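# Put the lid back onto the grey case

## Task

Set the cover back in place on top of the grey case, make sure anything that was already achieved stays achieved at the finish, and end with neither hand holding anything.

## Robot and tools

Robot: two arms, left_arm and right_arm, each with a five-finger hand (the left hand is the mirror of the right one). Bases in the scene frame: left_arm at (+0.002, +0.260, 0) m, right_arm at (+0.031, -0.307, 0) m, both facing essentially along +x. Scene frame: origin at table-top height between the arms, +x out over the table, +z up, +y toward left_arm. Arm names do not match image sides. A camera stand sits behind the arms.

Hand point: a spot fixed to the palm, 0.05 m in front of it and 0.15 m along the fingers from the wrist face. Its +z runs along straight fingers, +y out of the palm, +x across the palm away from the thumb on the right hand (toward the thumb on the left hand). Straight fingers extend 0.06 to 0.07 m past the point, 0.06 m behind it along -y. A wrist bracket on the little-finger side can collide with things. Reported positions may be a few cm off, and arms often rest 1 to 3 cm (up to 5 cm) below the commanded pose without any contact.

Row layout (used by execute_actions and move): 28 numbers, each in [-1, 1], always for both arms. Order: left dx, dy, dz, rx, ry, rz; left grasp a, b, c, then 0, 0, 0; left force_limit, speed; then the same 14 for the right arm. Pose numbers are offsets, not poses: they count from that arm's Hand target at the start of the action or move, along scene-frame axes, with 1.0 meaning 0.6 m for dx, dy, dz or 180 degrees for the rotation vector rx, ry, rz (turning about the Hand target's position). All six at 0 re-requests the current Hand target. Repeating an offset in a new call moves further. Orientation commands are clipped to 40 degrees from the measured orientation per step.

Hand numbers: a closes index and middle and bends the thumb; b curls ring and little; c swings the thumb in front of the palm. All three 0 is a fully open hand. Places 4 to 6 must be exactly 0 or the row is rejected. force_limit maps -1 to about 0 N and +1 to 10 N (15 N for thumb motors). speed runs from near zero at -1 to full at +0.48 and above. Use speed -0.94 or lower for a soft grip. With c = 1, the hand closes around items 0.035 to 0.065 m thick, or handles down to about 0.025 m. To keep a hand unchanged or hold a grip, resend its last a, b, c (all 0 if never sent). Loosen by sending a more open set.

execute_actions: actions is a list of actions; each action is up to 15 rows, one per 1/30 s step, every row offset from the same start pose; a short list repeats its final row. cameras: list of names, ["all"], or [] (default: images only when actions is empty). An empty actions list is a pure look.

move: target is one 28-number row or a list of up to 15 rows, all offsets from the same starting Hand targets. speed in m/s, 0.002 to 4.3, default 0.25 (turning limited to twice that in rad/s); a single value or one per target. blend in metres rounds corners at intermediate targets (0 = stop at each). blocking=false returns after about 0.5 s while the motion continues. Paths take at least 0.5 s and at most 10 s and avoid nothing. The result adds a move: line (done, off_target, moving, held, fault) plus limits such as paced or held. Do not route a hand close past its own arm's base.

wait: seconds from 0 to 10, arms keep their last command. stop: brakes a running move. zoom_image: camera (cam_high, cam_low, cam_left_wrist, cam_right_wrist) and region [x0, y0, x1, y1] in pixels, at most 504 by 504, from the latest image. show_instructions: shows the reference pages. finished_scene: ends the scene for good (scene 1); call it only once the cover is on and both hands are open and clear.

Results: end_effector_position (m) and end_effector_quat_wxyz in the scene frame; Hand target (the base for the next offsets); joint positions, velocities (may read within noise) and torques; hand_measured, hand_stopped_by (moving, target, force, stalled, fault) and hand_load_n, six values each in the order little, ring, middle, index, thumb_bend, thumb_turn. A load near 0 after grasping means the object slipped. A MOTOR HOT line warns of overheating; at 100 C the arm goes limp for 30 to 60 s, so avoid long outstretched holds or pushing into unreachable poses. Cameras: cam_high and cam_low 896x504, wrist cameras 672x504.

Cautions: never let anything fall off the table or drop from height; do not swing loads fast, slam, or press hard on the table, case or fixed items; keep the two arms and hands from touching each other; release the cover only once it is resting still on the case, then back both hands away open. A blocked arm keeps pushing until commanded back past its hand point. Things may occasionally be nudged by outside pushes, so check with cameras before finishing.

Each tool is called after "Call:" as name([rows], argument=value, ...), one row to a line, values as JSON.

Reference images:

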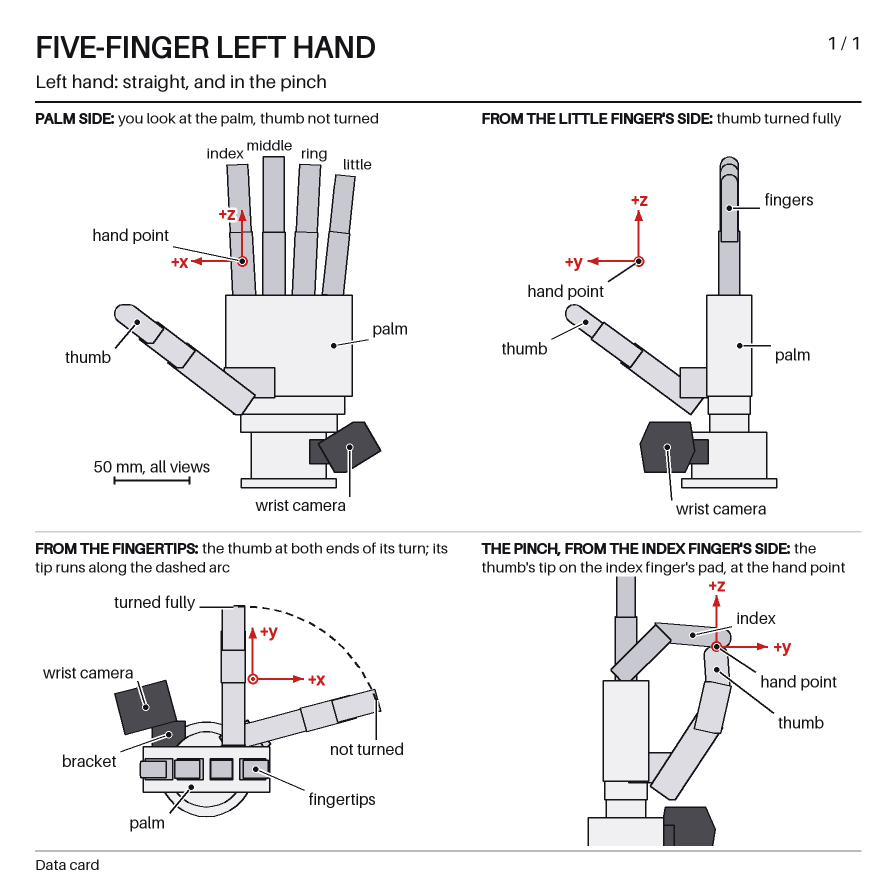

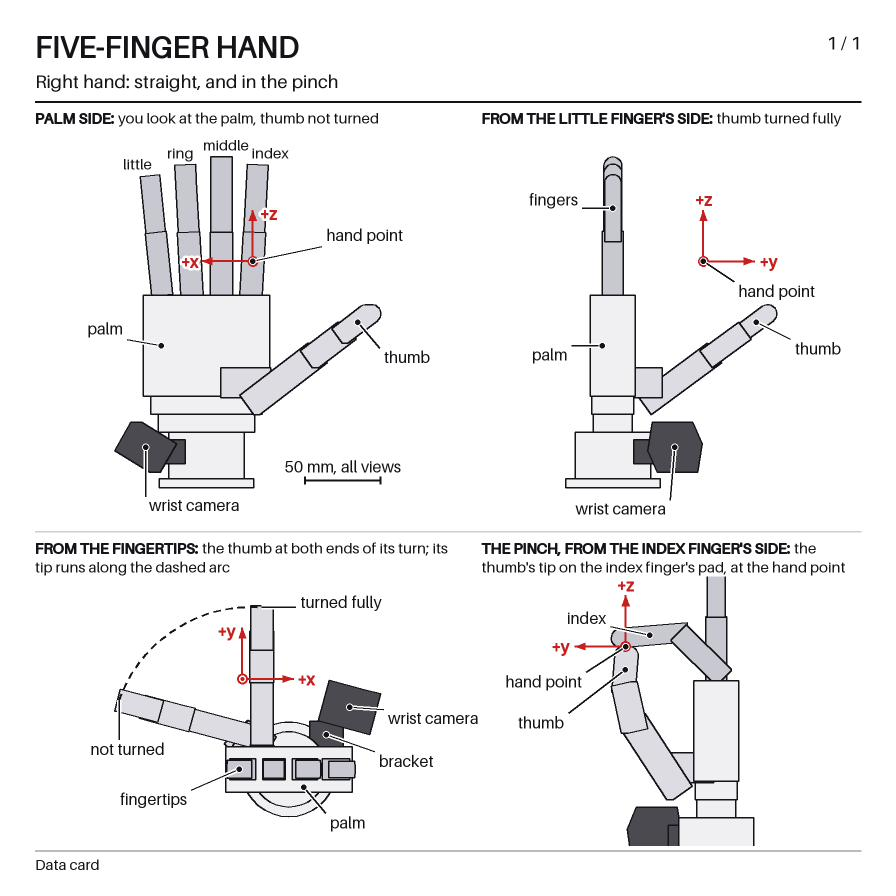

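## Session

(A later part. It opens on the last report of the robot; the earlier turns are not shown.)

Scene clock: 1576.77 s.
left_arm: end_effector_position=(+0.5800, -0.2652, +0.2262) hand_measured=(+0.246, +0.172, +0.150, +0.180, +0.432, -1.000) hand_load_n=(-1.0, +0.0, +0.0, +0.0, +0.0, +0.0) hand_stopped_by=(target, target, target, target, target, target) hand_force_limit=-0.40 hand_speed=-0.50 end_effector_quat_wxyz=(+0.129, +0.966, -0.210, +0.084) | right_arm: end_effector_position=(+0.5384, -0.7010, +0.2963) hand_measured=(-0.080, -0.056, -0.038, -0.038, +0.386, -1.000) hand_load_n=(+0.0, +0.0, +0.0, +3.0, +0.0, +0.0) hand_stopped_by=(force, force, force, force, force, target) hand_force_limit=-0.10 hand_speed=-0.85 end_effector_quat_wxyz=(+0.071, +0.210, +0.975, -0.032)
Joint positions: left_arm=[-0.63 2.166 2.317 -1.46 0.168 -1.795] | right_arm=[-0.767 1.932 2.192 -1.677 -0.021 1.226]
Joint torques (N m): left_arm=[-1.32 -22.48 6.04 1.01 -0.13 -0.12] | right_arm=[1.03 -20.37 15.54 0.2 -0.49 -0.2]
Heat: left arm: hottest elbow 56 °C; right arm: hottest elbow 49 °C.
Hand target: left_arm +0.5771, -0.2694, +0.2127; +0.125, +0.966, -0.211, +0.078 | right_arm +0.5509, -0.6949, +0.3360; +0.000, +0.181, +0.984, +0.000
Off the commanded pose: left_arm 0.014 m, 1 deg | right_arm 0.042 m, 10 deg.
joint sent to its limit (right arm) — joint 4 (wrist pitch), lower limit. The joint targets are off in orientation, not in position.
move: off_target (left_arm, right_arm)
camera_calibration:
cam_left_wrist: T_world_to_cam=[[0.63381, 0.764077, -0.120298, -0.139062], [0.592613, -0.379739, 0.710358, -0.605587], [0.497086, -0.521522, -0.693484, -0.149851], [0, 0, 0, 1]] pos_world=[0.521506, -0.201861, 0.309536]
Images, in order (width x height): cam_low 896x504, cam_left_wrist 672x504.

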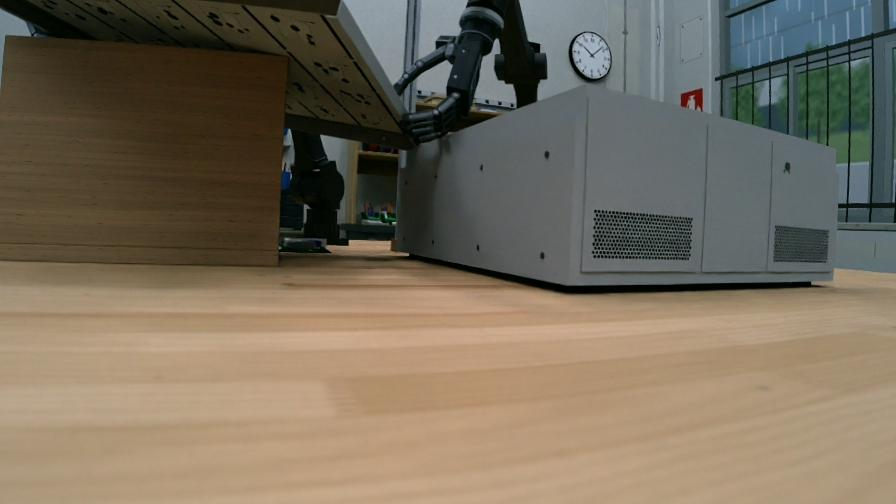

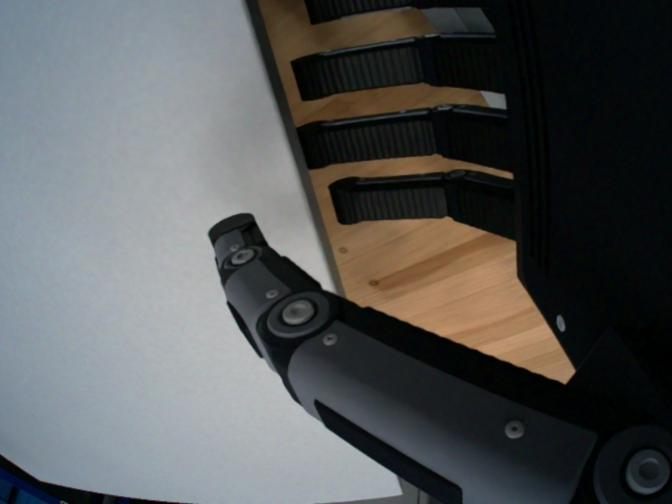

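Call:
move([
  [0.0095,0.0195,0.035,0,0,0, 0.45,0.4,1,0,0,0, -0.4,-0.5, 0,0,0, 0,0,0, 0.68,0.64,1,0,0,0, -0.1,-0.85],
  [0.0095,0.0195,-0.01,0,0,0, 0.45,0.4,1,0,0,0, -0.4,-0.5, 0,0,0, 0,0,0, 0.68,0.64,1,0,0,0, -0.1,-0.85],
], speed=0.06, cameras=["cam_low","cam_left_wrist"])

Scene clock: 1601.70 s.
left_arm: end_effector_position=(+0.5765, -0.2642, +0.2263) hand_measured=(+0.246, +0.172, +0.150, +0.180, +0.432, -1.000) hand_load_n=(-2.0, +0.0, +0.0, +0.0, +0.0, +0.0) hand_stopped_by=(target, target, target, target, target, target) hand_force_limit=-0.40 hand_speed=-0.50 end_effector_quat_wxyz=(+0.133, +0.965, -0.211, +0.084) | right_arm: end_effector_position=(+0.5384, -0.7010, +0.2963) hand_measured=(-0.080, -0.056, -0.038, -0.038, +0.386, -1.000) hand_load_n=(+0.0, +0.0, +0.0, +3.0, +0.0, +0.0) hand_stopped_by=(force, force, force, force, force, target) hand_force_limit=-0.10 hand_speed=-0.85 end_effector_quat_wxyz=(+0.071, +0.210, +0.975, -0.032)
Joint positions: left_arm=[-0.63 2.148 2.284 -1.441 0.174 -1.795] | right_arm=[-0.767 1.932 2.192 -1.677 -0.021 1.226]
Joint torques (N m): left_arm=[0.85 -22.42 6.05 1.13 -0.22 0.06] | right_arm=[1.08 -20.37 15.53 0.2 -0.49 -0.2]
Heat: left arm: hottest elbow 53 °C; right arm: hottest elbow 49 °C.
Hand target: left_arm +0.5828, -0.2577, +0.2067; +0.125, +0.966, -0.211, +0.078 | right_arm +0.5509, -0.6949, +0.3360; +0.000, +0.181, +0.984, +0.000
Off the commanded pose: left_arm 0.022 m, 1 deg | right_arm 0.042 m, 10 deg.
joint sent to its limit (right arm) — joint 4 (wrist pitch), lower limit. The joint targets are off in orientation, not in position.
move: off_target (left_arm, right_arm)
camera_calibration:
cam_left_wrist: T_world_to_cam=[[0.635629, 0.761571, -0.126431, -0.137948], [0.591952, -0.375682, 0.713061, -0.602403], [0.495549, -0.528083, -0.689609, -0.149195], [0, 0, 0, 1]] pos_world=[0.518211, -0.200042, 0.309223]
Images, in order (width x height): cam_low 896x504, cam_left_wrist 672x504.

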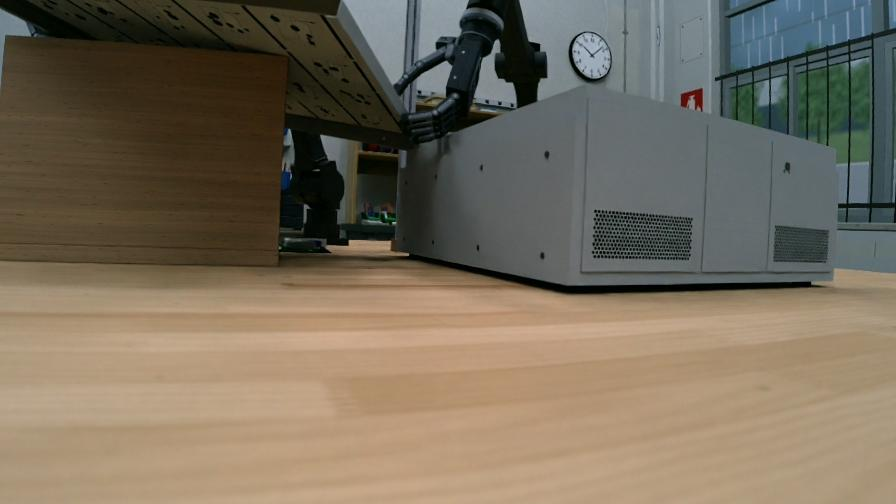

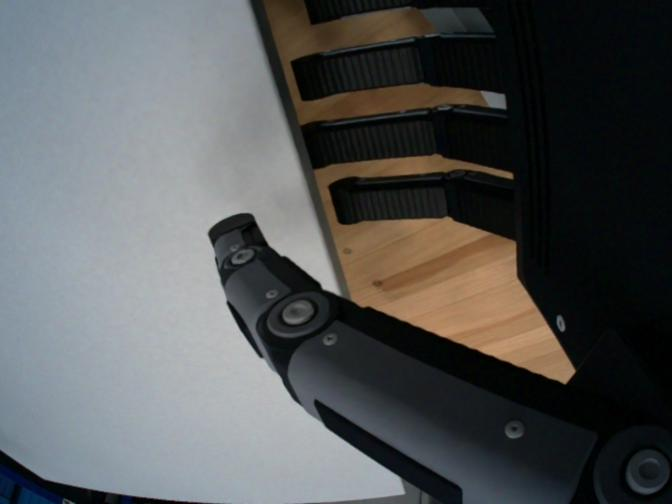

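Call:
move(target=[0,0,0.12,0,0,0, 0.45,0.4,1,0,0,0, -0.4,-0.5, 0,-0.07,0, 0,0,0, 0.68,0.64,1,0,0,0, -0.1,-0.85], speed=0.08, cameras=["cam_high","cam_low","cam_left_wrist","cam_right_wrist"])

Scene clock: 1652.63 s.
left_arm: end_effector_position=(+0.5739, -0.2573, +0.2753) hand_measured=(+0.246, +0.172, +0.150, +0.180, +0.432, -1.000) hand_load_n=(+0.5, +0.0, +0.0, +0.0, +0.0, +0.0) hand_stopped_by=(target, target, target, target, target, target) hand_force_limit=-0.40 hand_speed=-0.50 end_effector_quat_wxyz=(+0.122, +0.967, -0.210, +0.071) | right_arm: end_effector_position=(+0.5537, -0.7189, +0.2956) hand_measured=(-0.080, -0.056, -0.038, -0.038, +0.386, -1.000) hand_load_n=(+0.0, +0.0, +0.0, +3.5, +0.0, +0.0) hand_stopped_by=(force, force, force, force, force, target) hand_force_limit=-0.10 hand_speed=-0.85 end_effector_quat_wxyz=(+0.085, +0.186, +0.978, -0.037)
Joint positions: left_arm=[-0.627 2.217 2.547 -1.669 0.166 -1.79] | right_arm=[-0.774 2.001 2.292 -1.679 -0.032 1.172]
Joint torques (N m): left_arm=[0.38 -22.12 10.36 0.1 0.11 -0.04] | right_arm=[-1.67 -20.89 16.21 0.38 -0.26 -0.03]
Heat: left arm: hottest elbow 50 °C; right arm: hottest elbow 50 °C.
Hand target: left_arm +0.5828, -0.2576, +0.2789; +0.125, +0.966, -0.211, +0.079 | right_arm +0.5509, -0.7370, +0.3360; +0.000, +0.181, +0.984, +0.001
Off the commanded pose: left_arm 0.010 m, 1 deg | right_arm 0.044 m, 11 deg.
joint sent to its limit (right arm) — joint 4 (wrist pitch), lower limit. The joint targets are off in orientation, not in position.
move: off_target (right_arm)
camera_calibration:
cam_left_wrist: T_world_to_cam=[[0.632154, 0.765658, -0.118952, -0.134419], [0.607034, -0.393968, 0.690145, -0.640212], [0.481551, -0.508486, -0.713828, -0.0908446], [0, 0, 0, 1]] pos_world=[0.51735, -0.195497, 0.361002]
cam_right_wrist: T_world_to_cam=[[0.155211, 0.986174, -0.0580627, 0.63906], [0.751376, -0.0796898, 0.655045, -0.664438], [0.641361, -0.145297, -0.753356, -0.121651], [0, 0, 0, 1]] pos_world=[0.478076, -0.700849, 0.380696]

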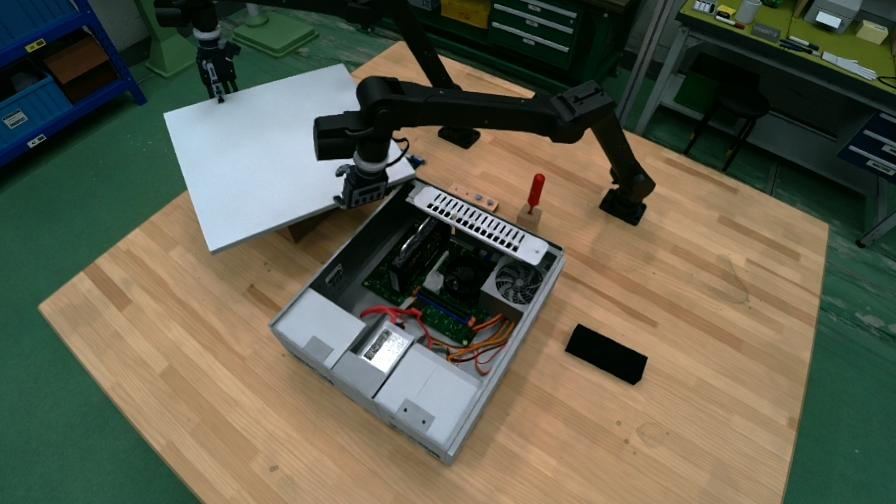

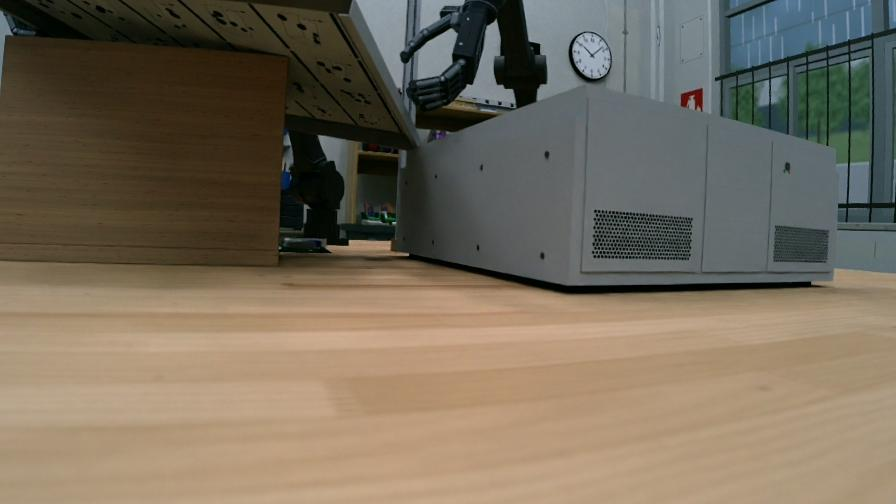

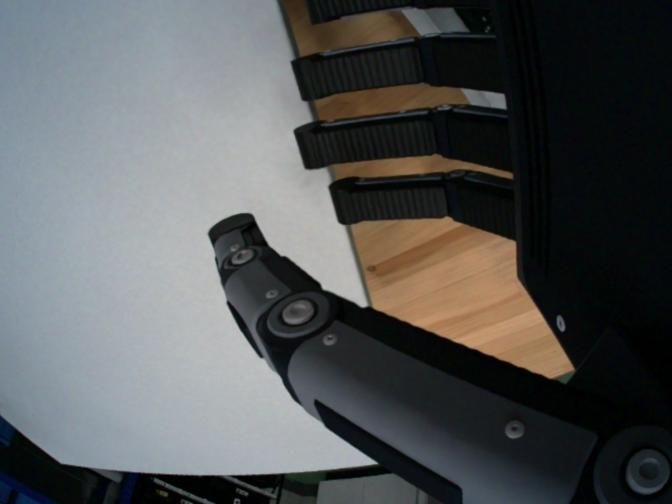

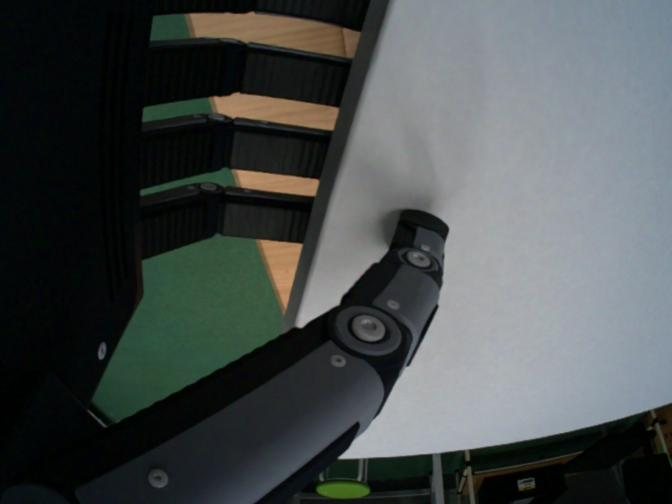

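Call:
move(target=[0,0,0.0,0,0,0, 0.45,0.4,1,0,0,0, -0.4,-0.5, 0.005,0.03,0, 0,0,0, 0.85,0.8,1,0,0,0, 0.1,-0.85], speed=0.08, cameras=["cam_high","cam_low","cam_right_wrist"])

Scene clock: 1711.23 s.
left_arm: end_effector_position=(+0.5739, -0.2573, +0.2753) hand_measured=(+0.246, +0.172, +0.150, +0.180, +0.432, -1.000) hand_load_n=(+0.0, +0.0, +0.0, +0.0, +0.0, +0.0) hand_stopped_by=(target, target, target, target, target, target) hand_force_limit=-0.40 hand_speed=-0.50 end_effector_quat_wxyz=(+0.122, +0.967, -0.210, +0.071) | right_arm: end_effector_position=(+0.5538, -0.7189, +0.2959) hand_measured=(-0.202, -0.150, -0.104, -0.062, +0.360, -1.000) hand_load_n=(+5.5, +8.0, +3.0, +2.0, +13.0, +1.0) hand_stopped_by=(force, force, force, force, force, target) hand_force_limit=0.10 hand_speed=-0.85 end_effector_quat_wxyz=(+0.086, +0.186, +0.978, -0.036)
Joint positions: left_arm=[-0.627 2.217 2.547 -1.669 0.166 -1.79] | right_arm=[-0.775 2.001 2.293 -1.679 -0.035 1.172]
Joint torques (N m): left_arm=[0.38 -21.77 10.58 0.25 0.08 0] | right_arm=[-0.15 -22.95 12.88 0.36 0.01 0.16]
Heat: left arm: hottest elbow 54 °C; right arm: hottest elbow 52 °C.
Hand target: left_arm +0.5828, -0.2576, +0.2789; +0.125, +0.966, -0.211, +0.079 | right_arm +0.5539, -0.7190, +0.3360; +0.000, +0.181, +0.984, +0.000
Off the commanded pose: left_arm 0.010 m, 1 deg | right_arm 0.040 m, 11 deg.
joint sent to its limit (right arm) — joint 4 (wrist pitch), lower limit. The joint targets are off in orientation, not in position.
move: off_target (right_arm)
camera_calibration:
cam_right_wrist: T_world_to_cam=[[0.155646, 0.986216, -0.0561535, 0.638378], [0.749946, -0.0809765, 0.656523, -0.665288], [0.642927, -0.144298, -0.752213, -0.121952], [0, 0, 0, 1]] pos_world=[0.477975, -0.701049, 0.38089]
Images, in order (width x height): cam_high 896x504, cam_low 896x504, cam_right_wrist 672x504.

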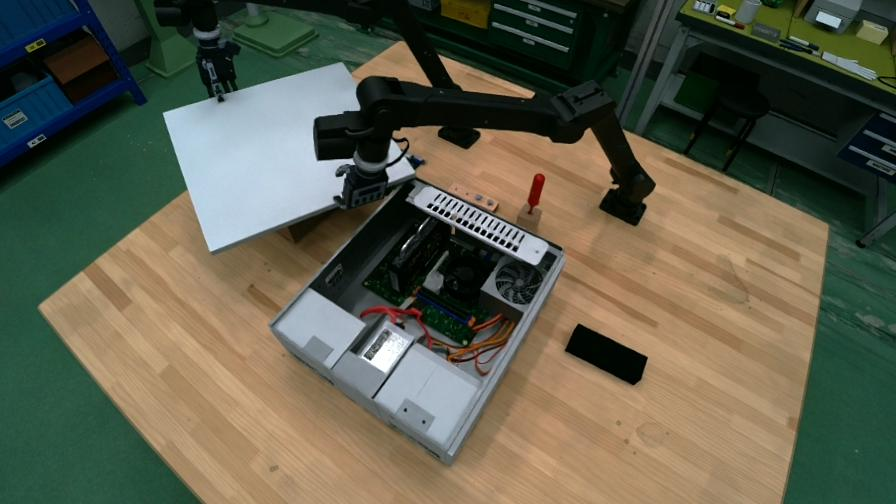

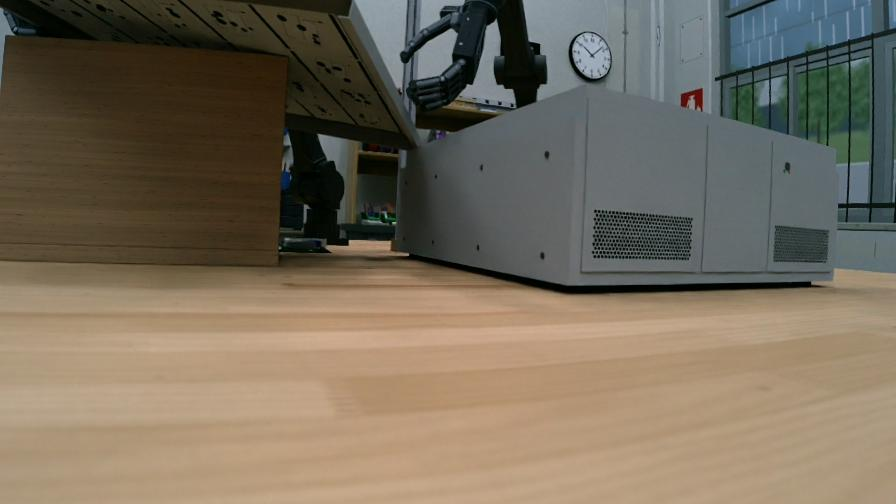

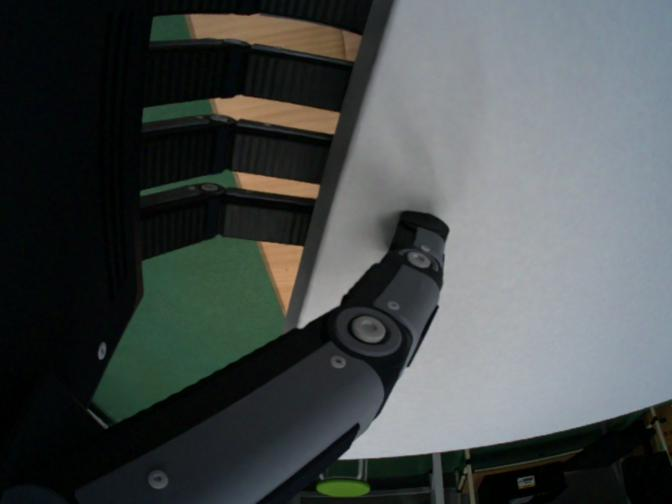

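Call:
move(target=[0,0,0.0,0,0,0, 0.45,0.4,1,0,0,0, -0.4,-0.5, -0.01,-0.085,0.01, 0,0,0, 0.85,0.8,1,0,0,0, 0.1,-0.85], speed=0.08, cameras=["cam_high","cam_low","cam_left_wrist","cam_right_wrist"])

Scene clock: 1723.77 s.
left_arm: end_effector_position=(+0.5739, -0.2573, +0.2753) hand_measured=(+0.246, +0.172, +0.150, +0.180, +0.432, -1.000) hand_load_n=(+0.0, +0.0, +0.0, +0.0, +0.0, +0.0) hand_stopped_by=(target, target, target, target, target, target) hand_force_limit=-0.40 hand_speed=-0.50 end_effector_quat_wxyz=(+0.122, +0.967, -0.210, +0.071) | right_arm: end_effector_position=(+0.5581, -0.7455, +0.3091) hand_measured=(-0.202, -0.150, -0.104, -0.062, +0.360, -1.000) hand_load_n=(+0.0, +3.5, +3.5, +10.0, +11.5, +3.0) hand_stopped_by=(force, force, force, force, force, target) hand_force_limit=0.10 hand_speed=-0.85 end_effector_quat_wxyz=(+0.112, +0.184, +0.975, -0.048)
Joint positions: left_arm=[-0.627 2.217 2.547 -1.669 0.166 -1.79] | right_arm=[-0.803 2.048 2.394 -1.679 -0.051 1.143]
Joint torques (N m): left_arm=[0.32 -21.42 10.56 0.23 0.14 -0.03] | right_arm=[-2.43 -20.66 15.54 0.47 0.17 0.03]
Heat: left arm: hottest elbow 55 °C; right arm: hottest elbow 52 °C.
Hand target: left_arm +0.5828, -0.2576, +0.2789; +0.125, +0.966, -0.211, +0.079 | right_arm +0.5479, -0.7700, +0.3418; +0.000, +0.181, +0.984, +0.001
Off the commanded pose: left_arm 0.010 m, 1 deg | right_arm 0.042 m, 14 deg.
joint sent to its limit (right arm) — joint 4 (wrist pitch), lower limit. The joint targets are off in orientation, not in position.
move: off_target (right_arm)
camera_calibration:
cam_left_wrist: T_world_to_cam=[[0.632154, 0.765658, -0.118952, -0.134419], [0.607034, -0.393968, 0.690145, -0.640212], [0.481551, -0.508486, -0.713828, -0.0908446], [0, 0, 0, 1]] pos_world=[0.51735, -0.195497, 0.361002]
cam_right_wrist: T_world_to_cam=[[0.15541, 0.984461, -0.0817545, 0.671411], [0.719335, -0.0560566, 0.692398, -0.654721], [0.677056, -0.166415, -0.716869, -0.16504], [0, 0, 0, 1]] pos_world=[0.478361, -0.725145, 0.389906]

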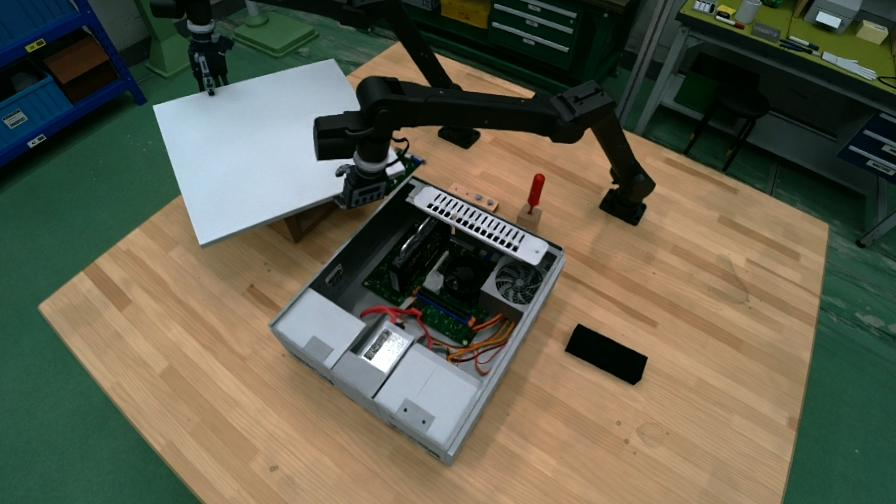

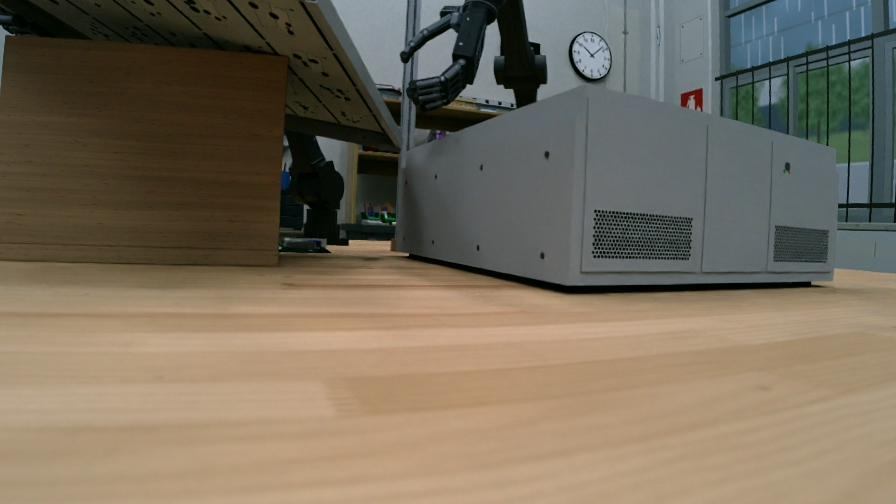

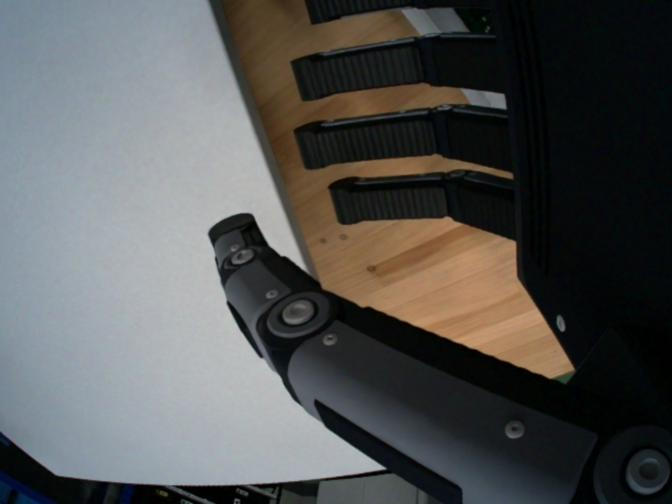

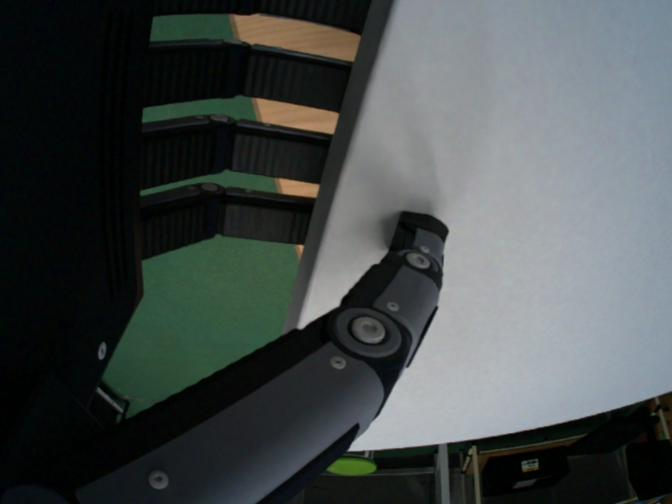

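Call:
move([
  [-0.0152,-0.031,-0.05,0,0,0, 0.45,0.4,1,0,0,0, -0.4,-0.5, 0,0,0, 0,0,0, 0.85,0.8,1,0,0,0, 0.1,-0.85],
  [-0.0152,-0.031,-0.1315,0,0,0, 0.45,0.4,1,0,0,0, -0.4,-0.5, 0,0,0, 0,0,0, 0.85,0.8,1,0,0,0, 0.1,-0.85],
], speed=0.08, cameras=["cam_high","cam_low","cam_left_wrist"])

Scene clock: 1777.63 s.
left_arm: end_effector_position=(+0.5746, -0.2706, +0.2249) hand_measured=(+0.246, +0.172, +0.150, +0.180, +0.432, -1.000) hand_load_n=(-1.0, +0.0, +0.0, -0.5, -0.5, +0.0) hand_stopped_by=(target, target, target, target, target, target) hand_force_limit=-0.40 hand_speed=-0.50 end_effector_quat_wxyz=(+0.130, +0.965, -0.211, +0.090) | right_arm: end_effector_position=(+0.5581, -0.7455, +0.3091) hand_measured=(-0.202, -0.150, -0.104, -0.062, +0.360, -1.000) hand_load_n=(+0.0, +3.5, +3.5, +9.5, +11.5, +3.0) hand_stopped_by=(force, force, force, force, force, target) hand_force_limit=0.10 hand_speed=-0.85 end_effector_quat_wxyz=(+0.112, +0.184, +0.975, -0.048)
Joint positions: left_arm=[-0.642 2.15 2.282 -1.43 0.161 -1.804] | right_arm=[-0.803 2.048 2.394 -1.679 -0.051 1.143]
Joint torques (N m): left_arm=[-0.85 -21.3 5.74 1.28 0.02 -0.16] | right_arm=[-2.49 -20.72 15.6 0.47 0.17 0.02]
Heat: left arm: hottest elbow 57 °C; right arm: hottest elbow 51 °C.
Hand target: left_arm +0.5736, -0.2763, +0.1999; +0.125, +0.966, -0.211, +0.078 | right_arm +0.5479, -0.7700, +0.3418; +0.000, +0.181, +0.984, +0.001
Off the commanded pose: left_arm 0.026 m, 1 deg | right_arm 0.042 m, 14 deg.
joint sent to its limit (right arm) — joint 4 (wrist pitch), lower limit. The joint targets are off in orientation, not in position.
move: off_target (left_arm, right_arm)
camera_calibration:
cam_left_wrist: T_world_to_cam=[[0.636455, 0.762632, -0.115405, -0.134728], [0.583565, -0.378275, 0.718582, -0.59985], [0.504359, -0.524691, -0.6858, -0.1576], [0, 0, 0, 1]] pos_world=[0.515287, -0.206852, 0.307411]
Images, in order (width x height): cam_high 896x504, cam_low 896x504, cam_left_wrist 672x504.

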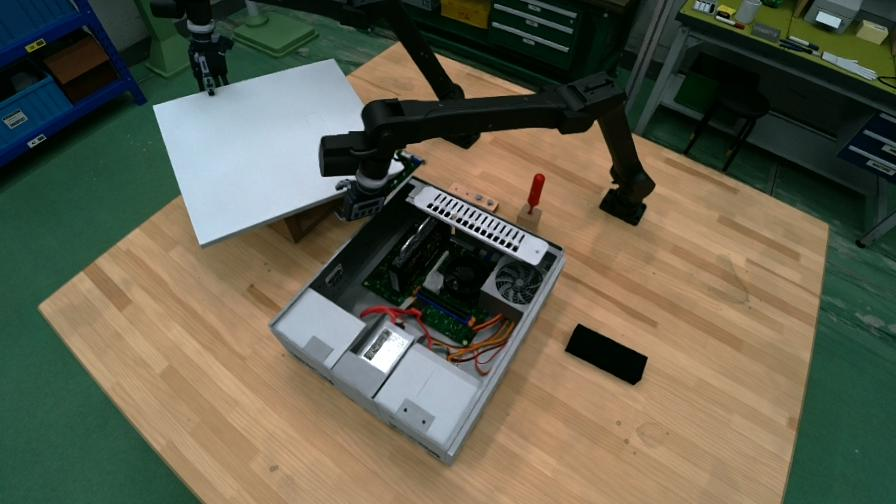

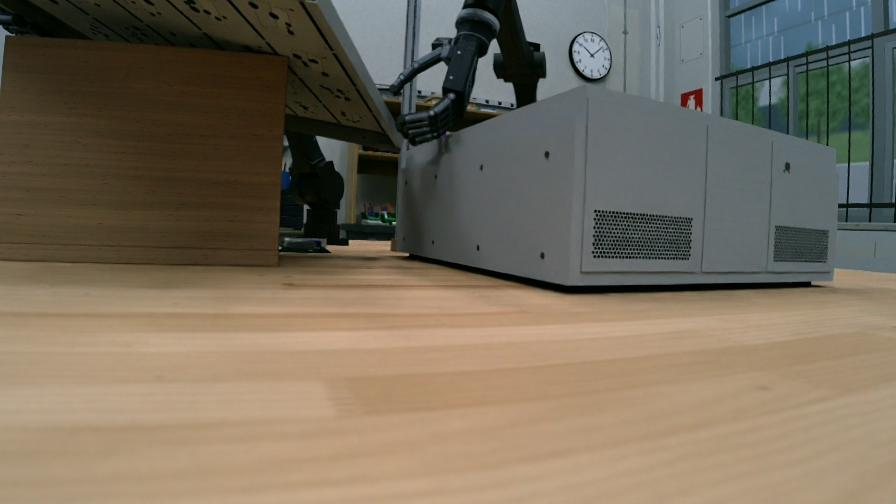

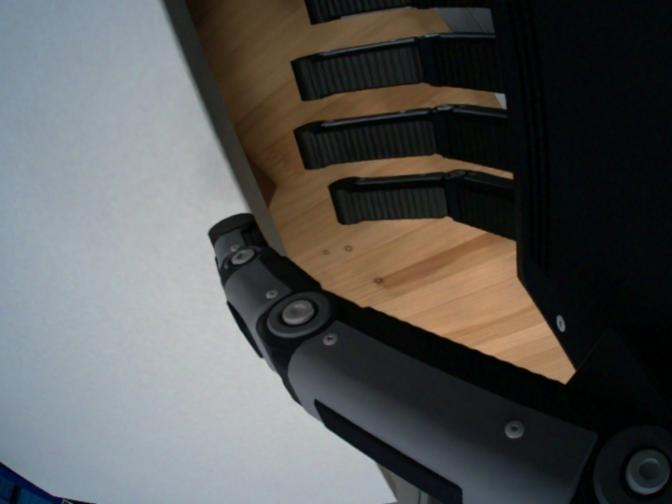

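Call:
move([
  [0.0,0.0,0.075,0,0,0, 0.45,0.4,1,0,0,0, -0.4,-0.5, 0,0,0, 0,0,0, 0.85,0.8,1,0,0,0, 0.1,-0.85],
  [-0.001,-0.0262,0.075,0,0,0, 0.45,0.4,1,0,0,0, -0.4,-0.5, 0,0,0, 0,0,0, 0.85,0.8,1,0,0,0, 0.1,-0.85],
  [-0.001,-0.0262,-0.008,0,0,0, 0.45,0.4,1,0,0,0, -0.4,-0.5, 0,0,0, 0,0,0, 0.85,0.8,1,0,0,0, 0.1,-0.85],
], speed=0.08, cameras=["cam_high","cam_low","cam_left_wrist"])

Scene clock: 1815.50 s.
left_arm: end_effector_position=(+0.5752, -0.2866, +0.2073) hand_measured=(+0.246, +0.172, +0.150, +0.180, +0.432, -1.000) hand_load_n=(+0.0, +0.0, +0.0, +0.0, +1.0, -1.0) hand_stopped_by=(target, target, target, target, target, target) hand_force_limit=-0.40 hand_speed=-0.50 end_effector_quat_wxyz=(+0.127, +0.966, -0.211, +0.082) | right_arm: end_effector_position=(+0.5593, -0.7462, +0.3139) hand_measured=(-0.202, -0.150, -0.104, -0.062, +0.360, -1.000) hand_load_n=(+0.0, +2.0, +3.0, +9.5, +12.5, +3.0) hand_stopped_by=(force, force, force, force, force, target) hand_force_limit=0.10 hand_speed=-0.85 end_effector_quat_wxyz=(+0.117, +0.183, +0.975, -0.050)
Joint positions: left_arm=[-0.659 2.2 2.327 -1.438 0.158 -1.821] | right_arm=[-0.803 2.048 2.405 -1.679 -0.054 1.143]
Joint torques (N m): left_arm=[-1.55 -23.36 6.56 1.17 -0.09 -0.16] | right_arm=[-2.43 -20.66 14.78 0.53 0.29 0.03]
Heat: left arm: hottest elbow 54 °C; right arm: hottest elbow 52 °C.
Hand target: left_arm +0.5729, -0.2921, +0.1951; +0.125, +0.966, -0.211, +0.078 | right_arm +0.5480, -0.7699, +0.3418; +0.000, +0.181, +0.984, +0.001
Off the commanded pose: left_arm 0.013 m, 0 deg | right_arm 0.038 m, 15 deg.
joint sent to its limit (right arm) — joint 4 (wrist pitch), lower limit. The joint targets are off in orientation, not in position.
move: off_target (left_arm, right_arm)
camera_calibration:
cam_left_wrist: T_world_to_cam=[[0.635075, 0.763445, -0.117608, -0.123407], [0.59378, -0.385106, 0.706483, -0.598882], [0.49407, -0.518503, -0.697889, -0.168274], [0, 0, 0, 1]] pos_world=[0.517115, -0.223669, 0.29115]
Images, in order (width x height): cam_high 896x504, cam_low 896x504, cam_left_wrist 672x504.

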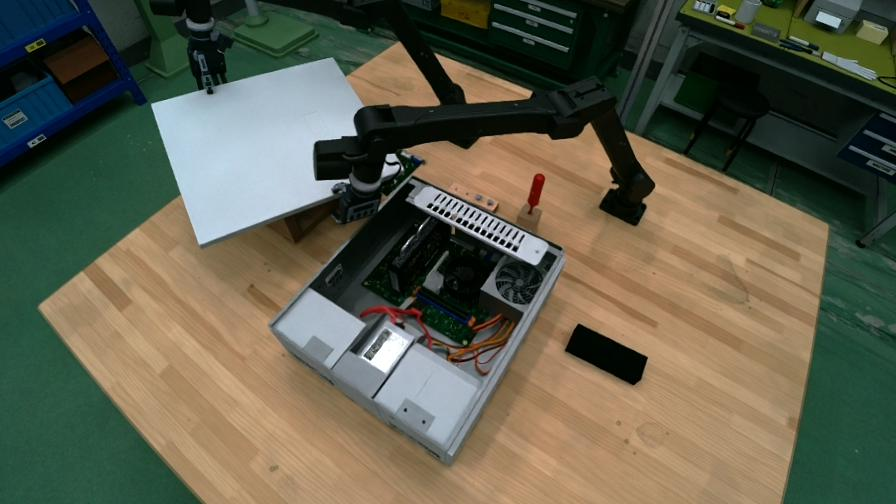

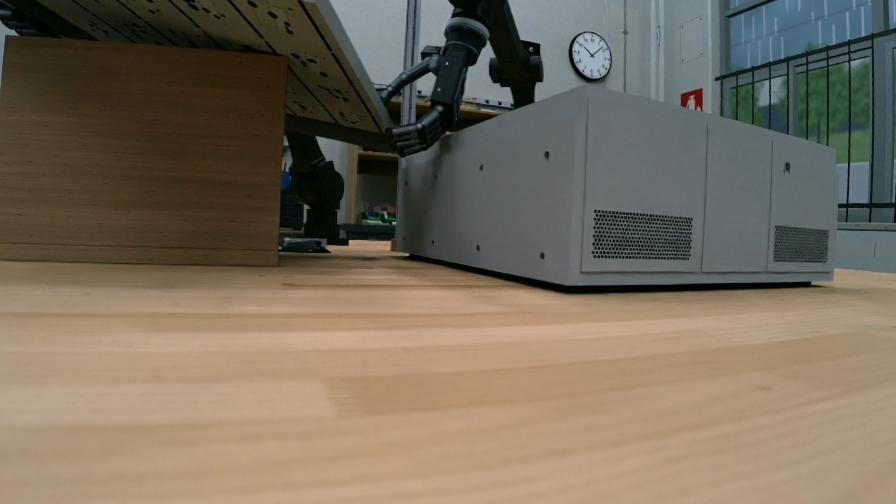

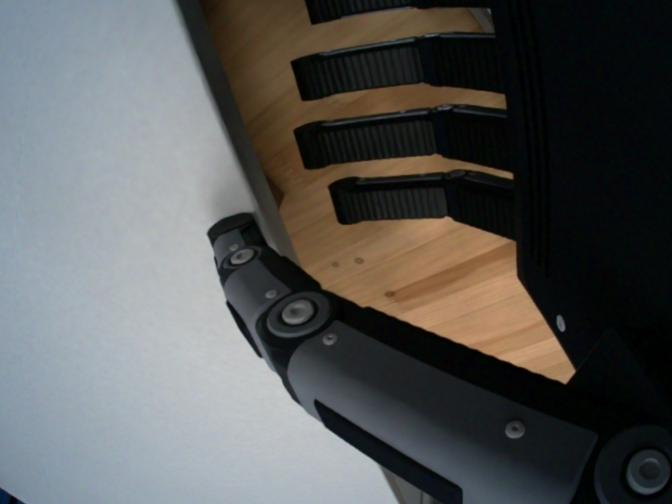

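Call:
move(target=[-0.0132,-0.0432,0.03,0,0,0, 0.45,0.4,1,0,0,0, -0.4,-0.5, 0,0,0, 0,0,0, 0.85,0.8,1,0,0,0, 0.1,-0.85], speed=0.06, cameras=["cam_high","cam_low","cam_left_wrist","cam_right_wrist"])

Scene clock: 1838.13 s.
left_arm: end_effector_position=(+0.5617, -0.3080, +0.2152) hand_measured=(+0.246, +0.172, +0.150, +0.180, +0.432, -1.000) hand_load_n=(+0.0, +0.0, +0.0, +0.0, +0.0, -0.5) hand_stopped_by=(target, target, target, target, target, target) hand_force_limit=-0.40 hand_speed=-0.50 end_effector_quat_wxyz=(+0.124, +0.967, -0.212, +0.076) | right_arm: end_effector_position=(+0.5593, -0.7462, +0.3139) hand_measured=(-0.202, -0.150, -0.104, -0.062, +0.360, -1.000) hand_load_n=(+0.0, +2.5, +3.0, +10.0, +11.5, +3.0) hand_stopped_by=(force, force, force, force, force, target) hand_force_limit=0.10 hand_speed=-0.85 end_effector_quat_wxyz=(+0.117, +0.183, +0.975, -0.050)
Joint positions: left_arm=[-0.695 2.233 2.409 -1.495 0.148 -1.855] | right_arm=[-0.803 2.048 2.405 -1.679 -0.054 1.143]
Joint torques (N m): left_arm=[-1.67 -21.6 10.59 0.1 -0.01 -0.16] | right_arm=[-2.43 -20.66 14.78 0.49 0.29 0.03]
Heat: left arm: hottest elbow 54 °C; right arm: hottest elbow 52 °C.
Hand target: left_arm +0.5650, -0.3181, +0.2133; +0.125, +0.966, -0.212, +0.079 | right_arm +0.5480, -0.7698, +0.3420; +0.000, +0.181, +0.984, +0.001
Off the commanded pose: left_arm 0.011 m, 0 deg | right_arm 0.038 m, 15 deg.
joint sent to its limit (right arm) — joint 4 (wrist pitch), lower limit. The joint targets are off in orientation, not in position.
move: off_target (left_arm, right_arm)
camera_calibration:
cam_left_wrist: T_world_to_cam=[[0.635248, 0.763414, -0.116876, -0.0978636], [0.599691, -0.392224, 0.697517, -0.60831], [0.486653, -0.513186, -0.706972, -0.159397], [0, 0, 0, 1]] pos_world=[0.504537, -0.245684, 0.30018]
cam_right_wrist: T_world_to_cam=[[0.155427, 0.984131, -0.0856032, 0.67323], [0.712531, -0.0516672, 0.699736, -0.654159], [0.684209, -0.169753, -0.709255, -0.171422], [0, 0, 0, 1]] pos_world=[0.478759, -0.725445, 0.393787]

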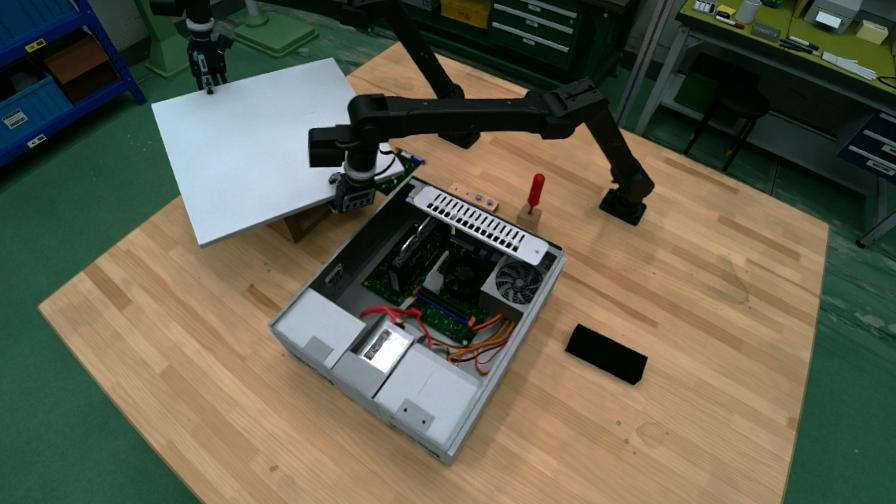

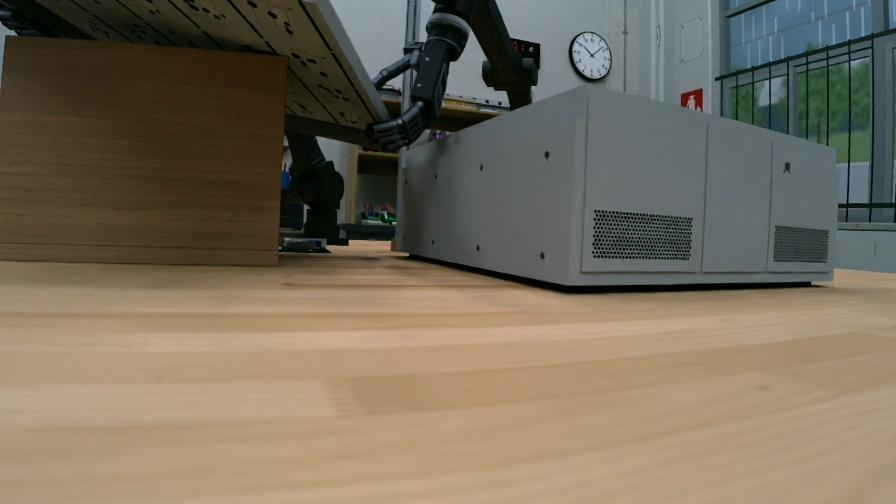

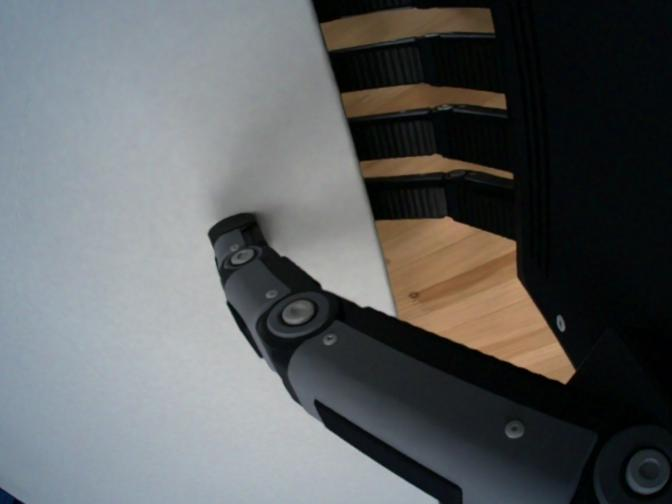

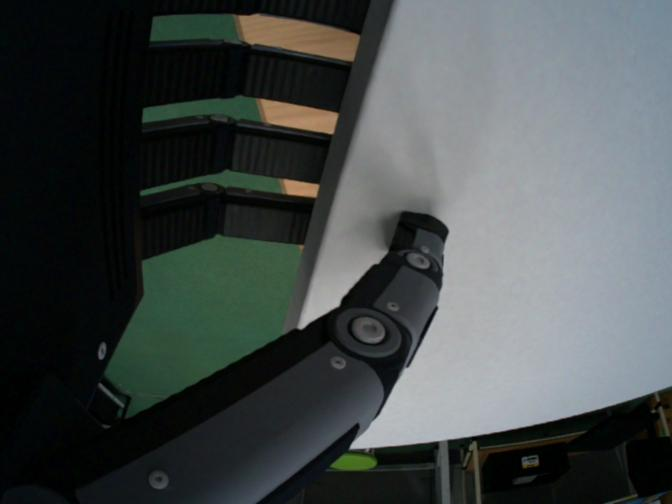

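Call:
move([
  [0,0,0,0,0,0, 0.6,0.55,1,0,0,0, -0.4,-0.85, 0,0,0, 0,0,0, 0.85,0.8,1,0,0,0, 0.1,-0.85],
  [0,0,0,0,0,0, 0.78,0.75,1,0,0,0, 0.0,-0.85, 0,0,0, 0,0,0, 0.85,0.8,1,0,0,0, 0.1,-0.85],
], speed=0.06, cameras=["cam_low","cam_left_wrist"])

Scene clock: 1849.17 s.
left_arm: end_effector_position=(+0.5615, -0.3101, +0.2171) hand_measured=(-0.176, -0.114, -0.068, -0.022, +0.368, -1.000) hand_load_n=(+6.0, +1.0, +2.5, +6.0, +10.0, -0.5) hand_stopped_by=(force, force, force, force, force, target) hand_force_limit=0.00 hand_speed=-0.85 end_effector_quat_wxyz=(+0.127, +0.966, -0.211, +0.076) | right_arm: end_effector_position=(+0.5589, -0.7488, +0.3087) hand_measured=(-0.202, -0.150, -0.104, -0.062, +0.360, -1.000) hand_load_n=(+0.0, +3.5, +4.0, +11.5, +11.0, +3.0) hand_stopped_by=(force, force, force, force, force, target) hand_force_limit=0.10 hand_speed=-0.85 end_effector_quat_wxyz=(+0.113, +0.185, +0.975, -0.049)
Joint positions: left_arm=[-0.696 2.235 2.415 -1.496 0.153 -1.858] | right_arm=[-0.806 2.055 2.405 -1.679 -0.051 1.143]
Joint torques (N m): left_arm=[-1.2 -21.95 10.39 0.25 -0.23 -0.2] | right_arm=[-2.26 -21.6 14.79 0.47 0.2 0.02]
Heat: left arm: hottest elbow 55 °C; right arm: hottest elbow 52 °C.
Hand target: left_arm +0.5650, -0.3181, +0.2131; +0.125, +0.966, -0.211, +0.078 | right_arm +0.5479, -0.7699, +0.3420; +0.000, +0.181, +0.984, +0.001
Off the commanded pose: left_arm 0.010 m, 0 deg | right_arm 0.041 m, 14 deg.
joint sent to its limit (right arm) — joint 4 (wrist pitch), lower limit. The joint targets are off in orientation, not in position.
move: off_target (right_arm)
camera_calibration:
cam_left_wrist: T_world_to_cam=[[0.634744, 0.762909, -0.122763, -0.0945105], [0.600692, -0.387228, 0.699446, -0.609735], [0.486076, -0.517711, -0.704063, -0.160645], [0, 0, 0, 1]] pos_world=[0.504338, -0.247171, 0.30177]
Images, in order (width x height): cam_low 896x504, cam_left_wrist 672x504.

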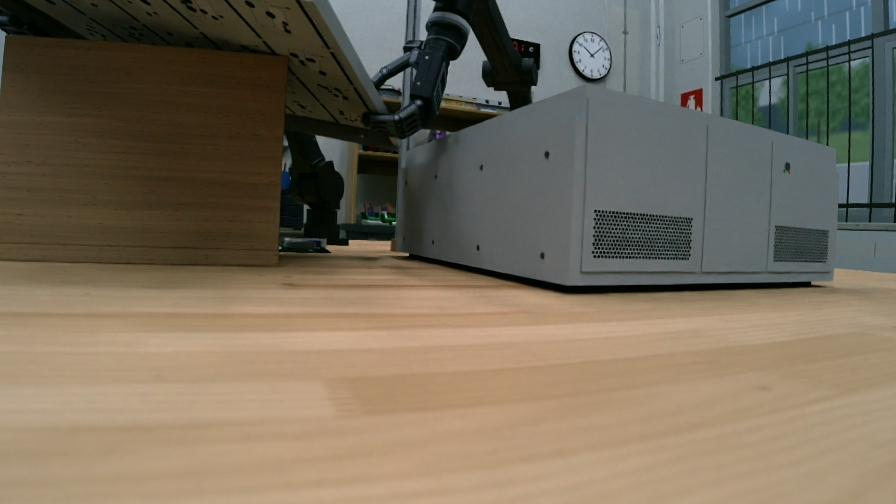

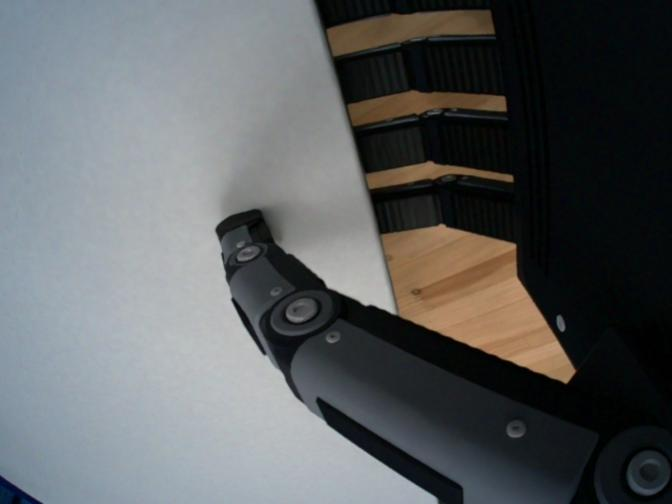

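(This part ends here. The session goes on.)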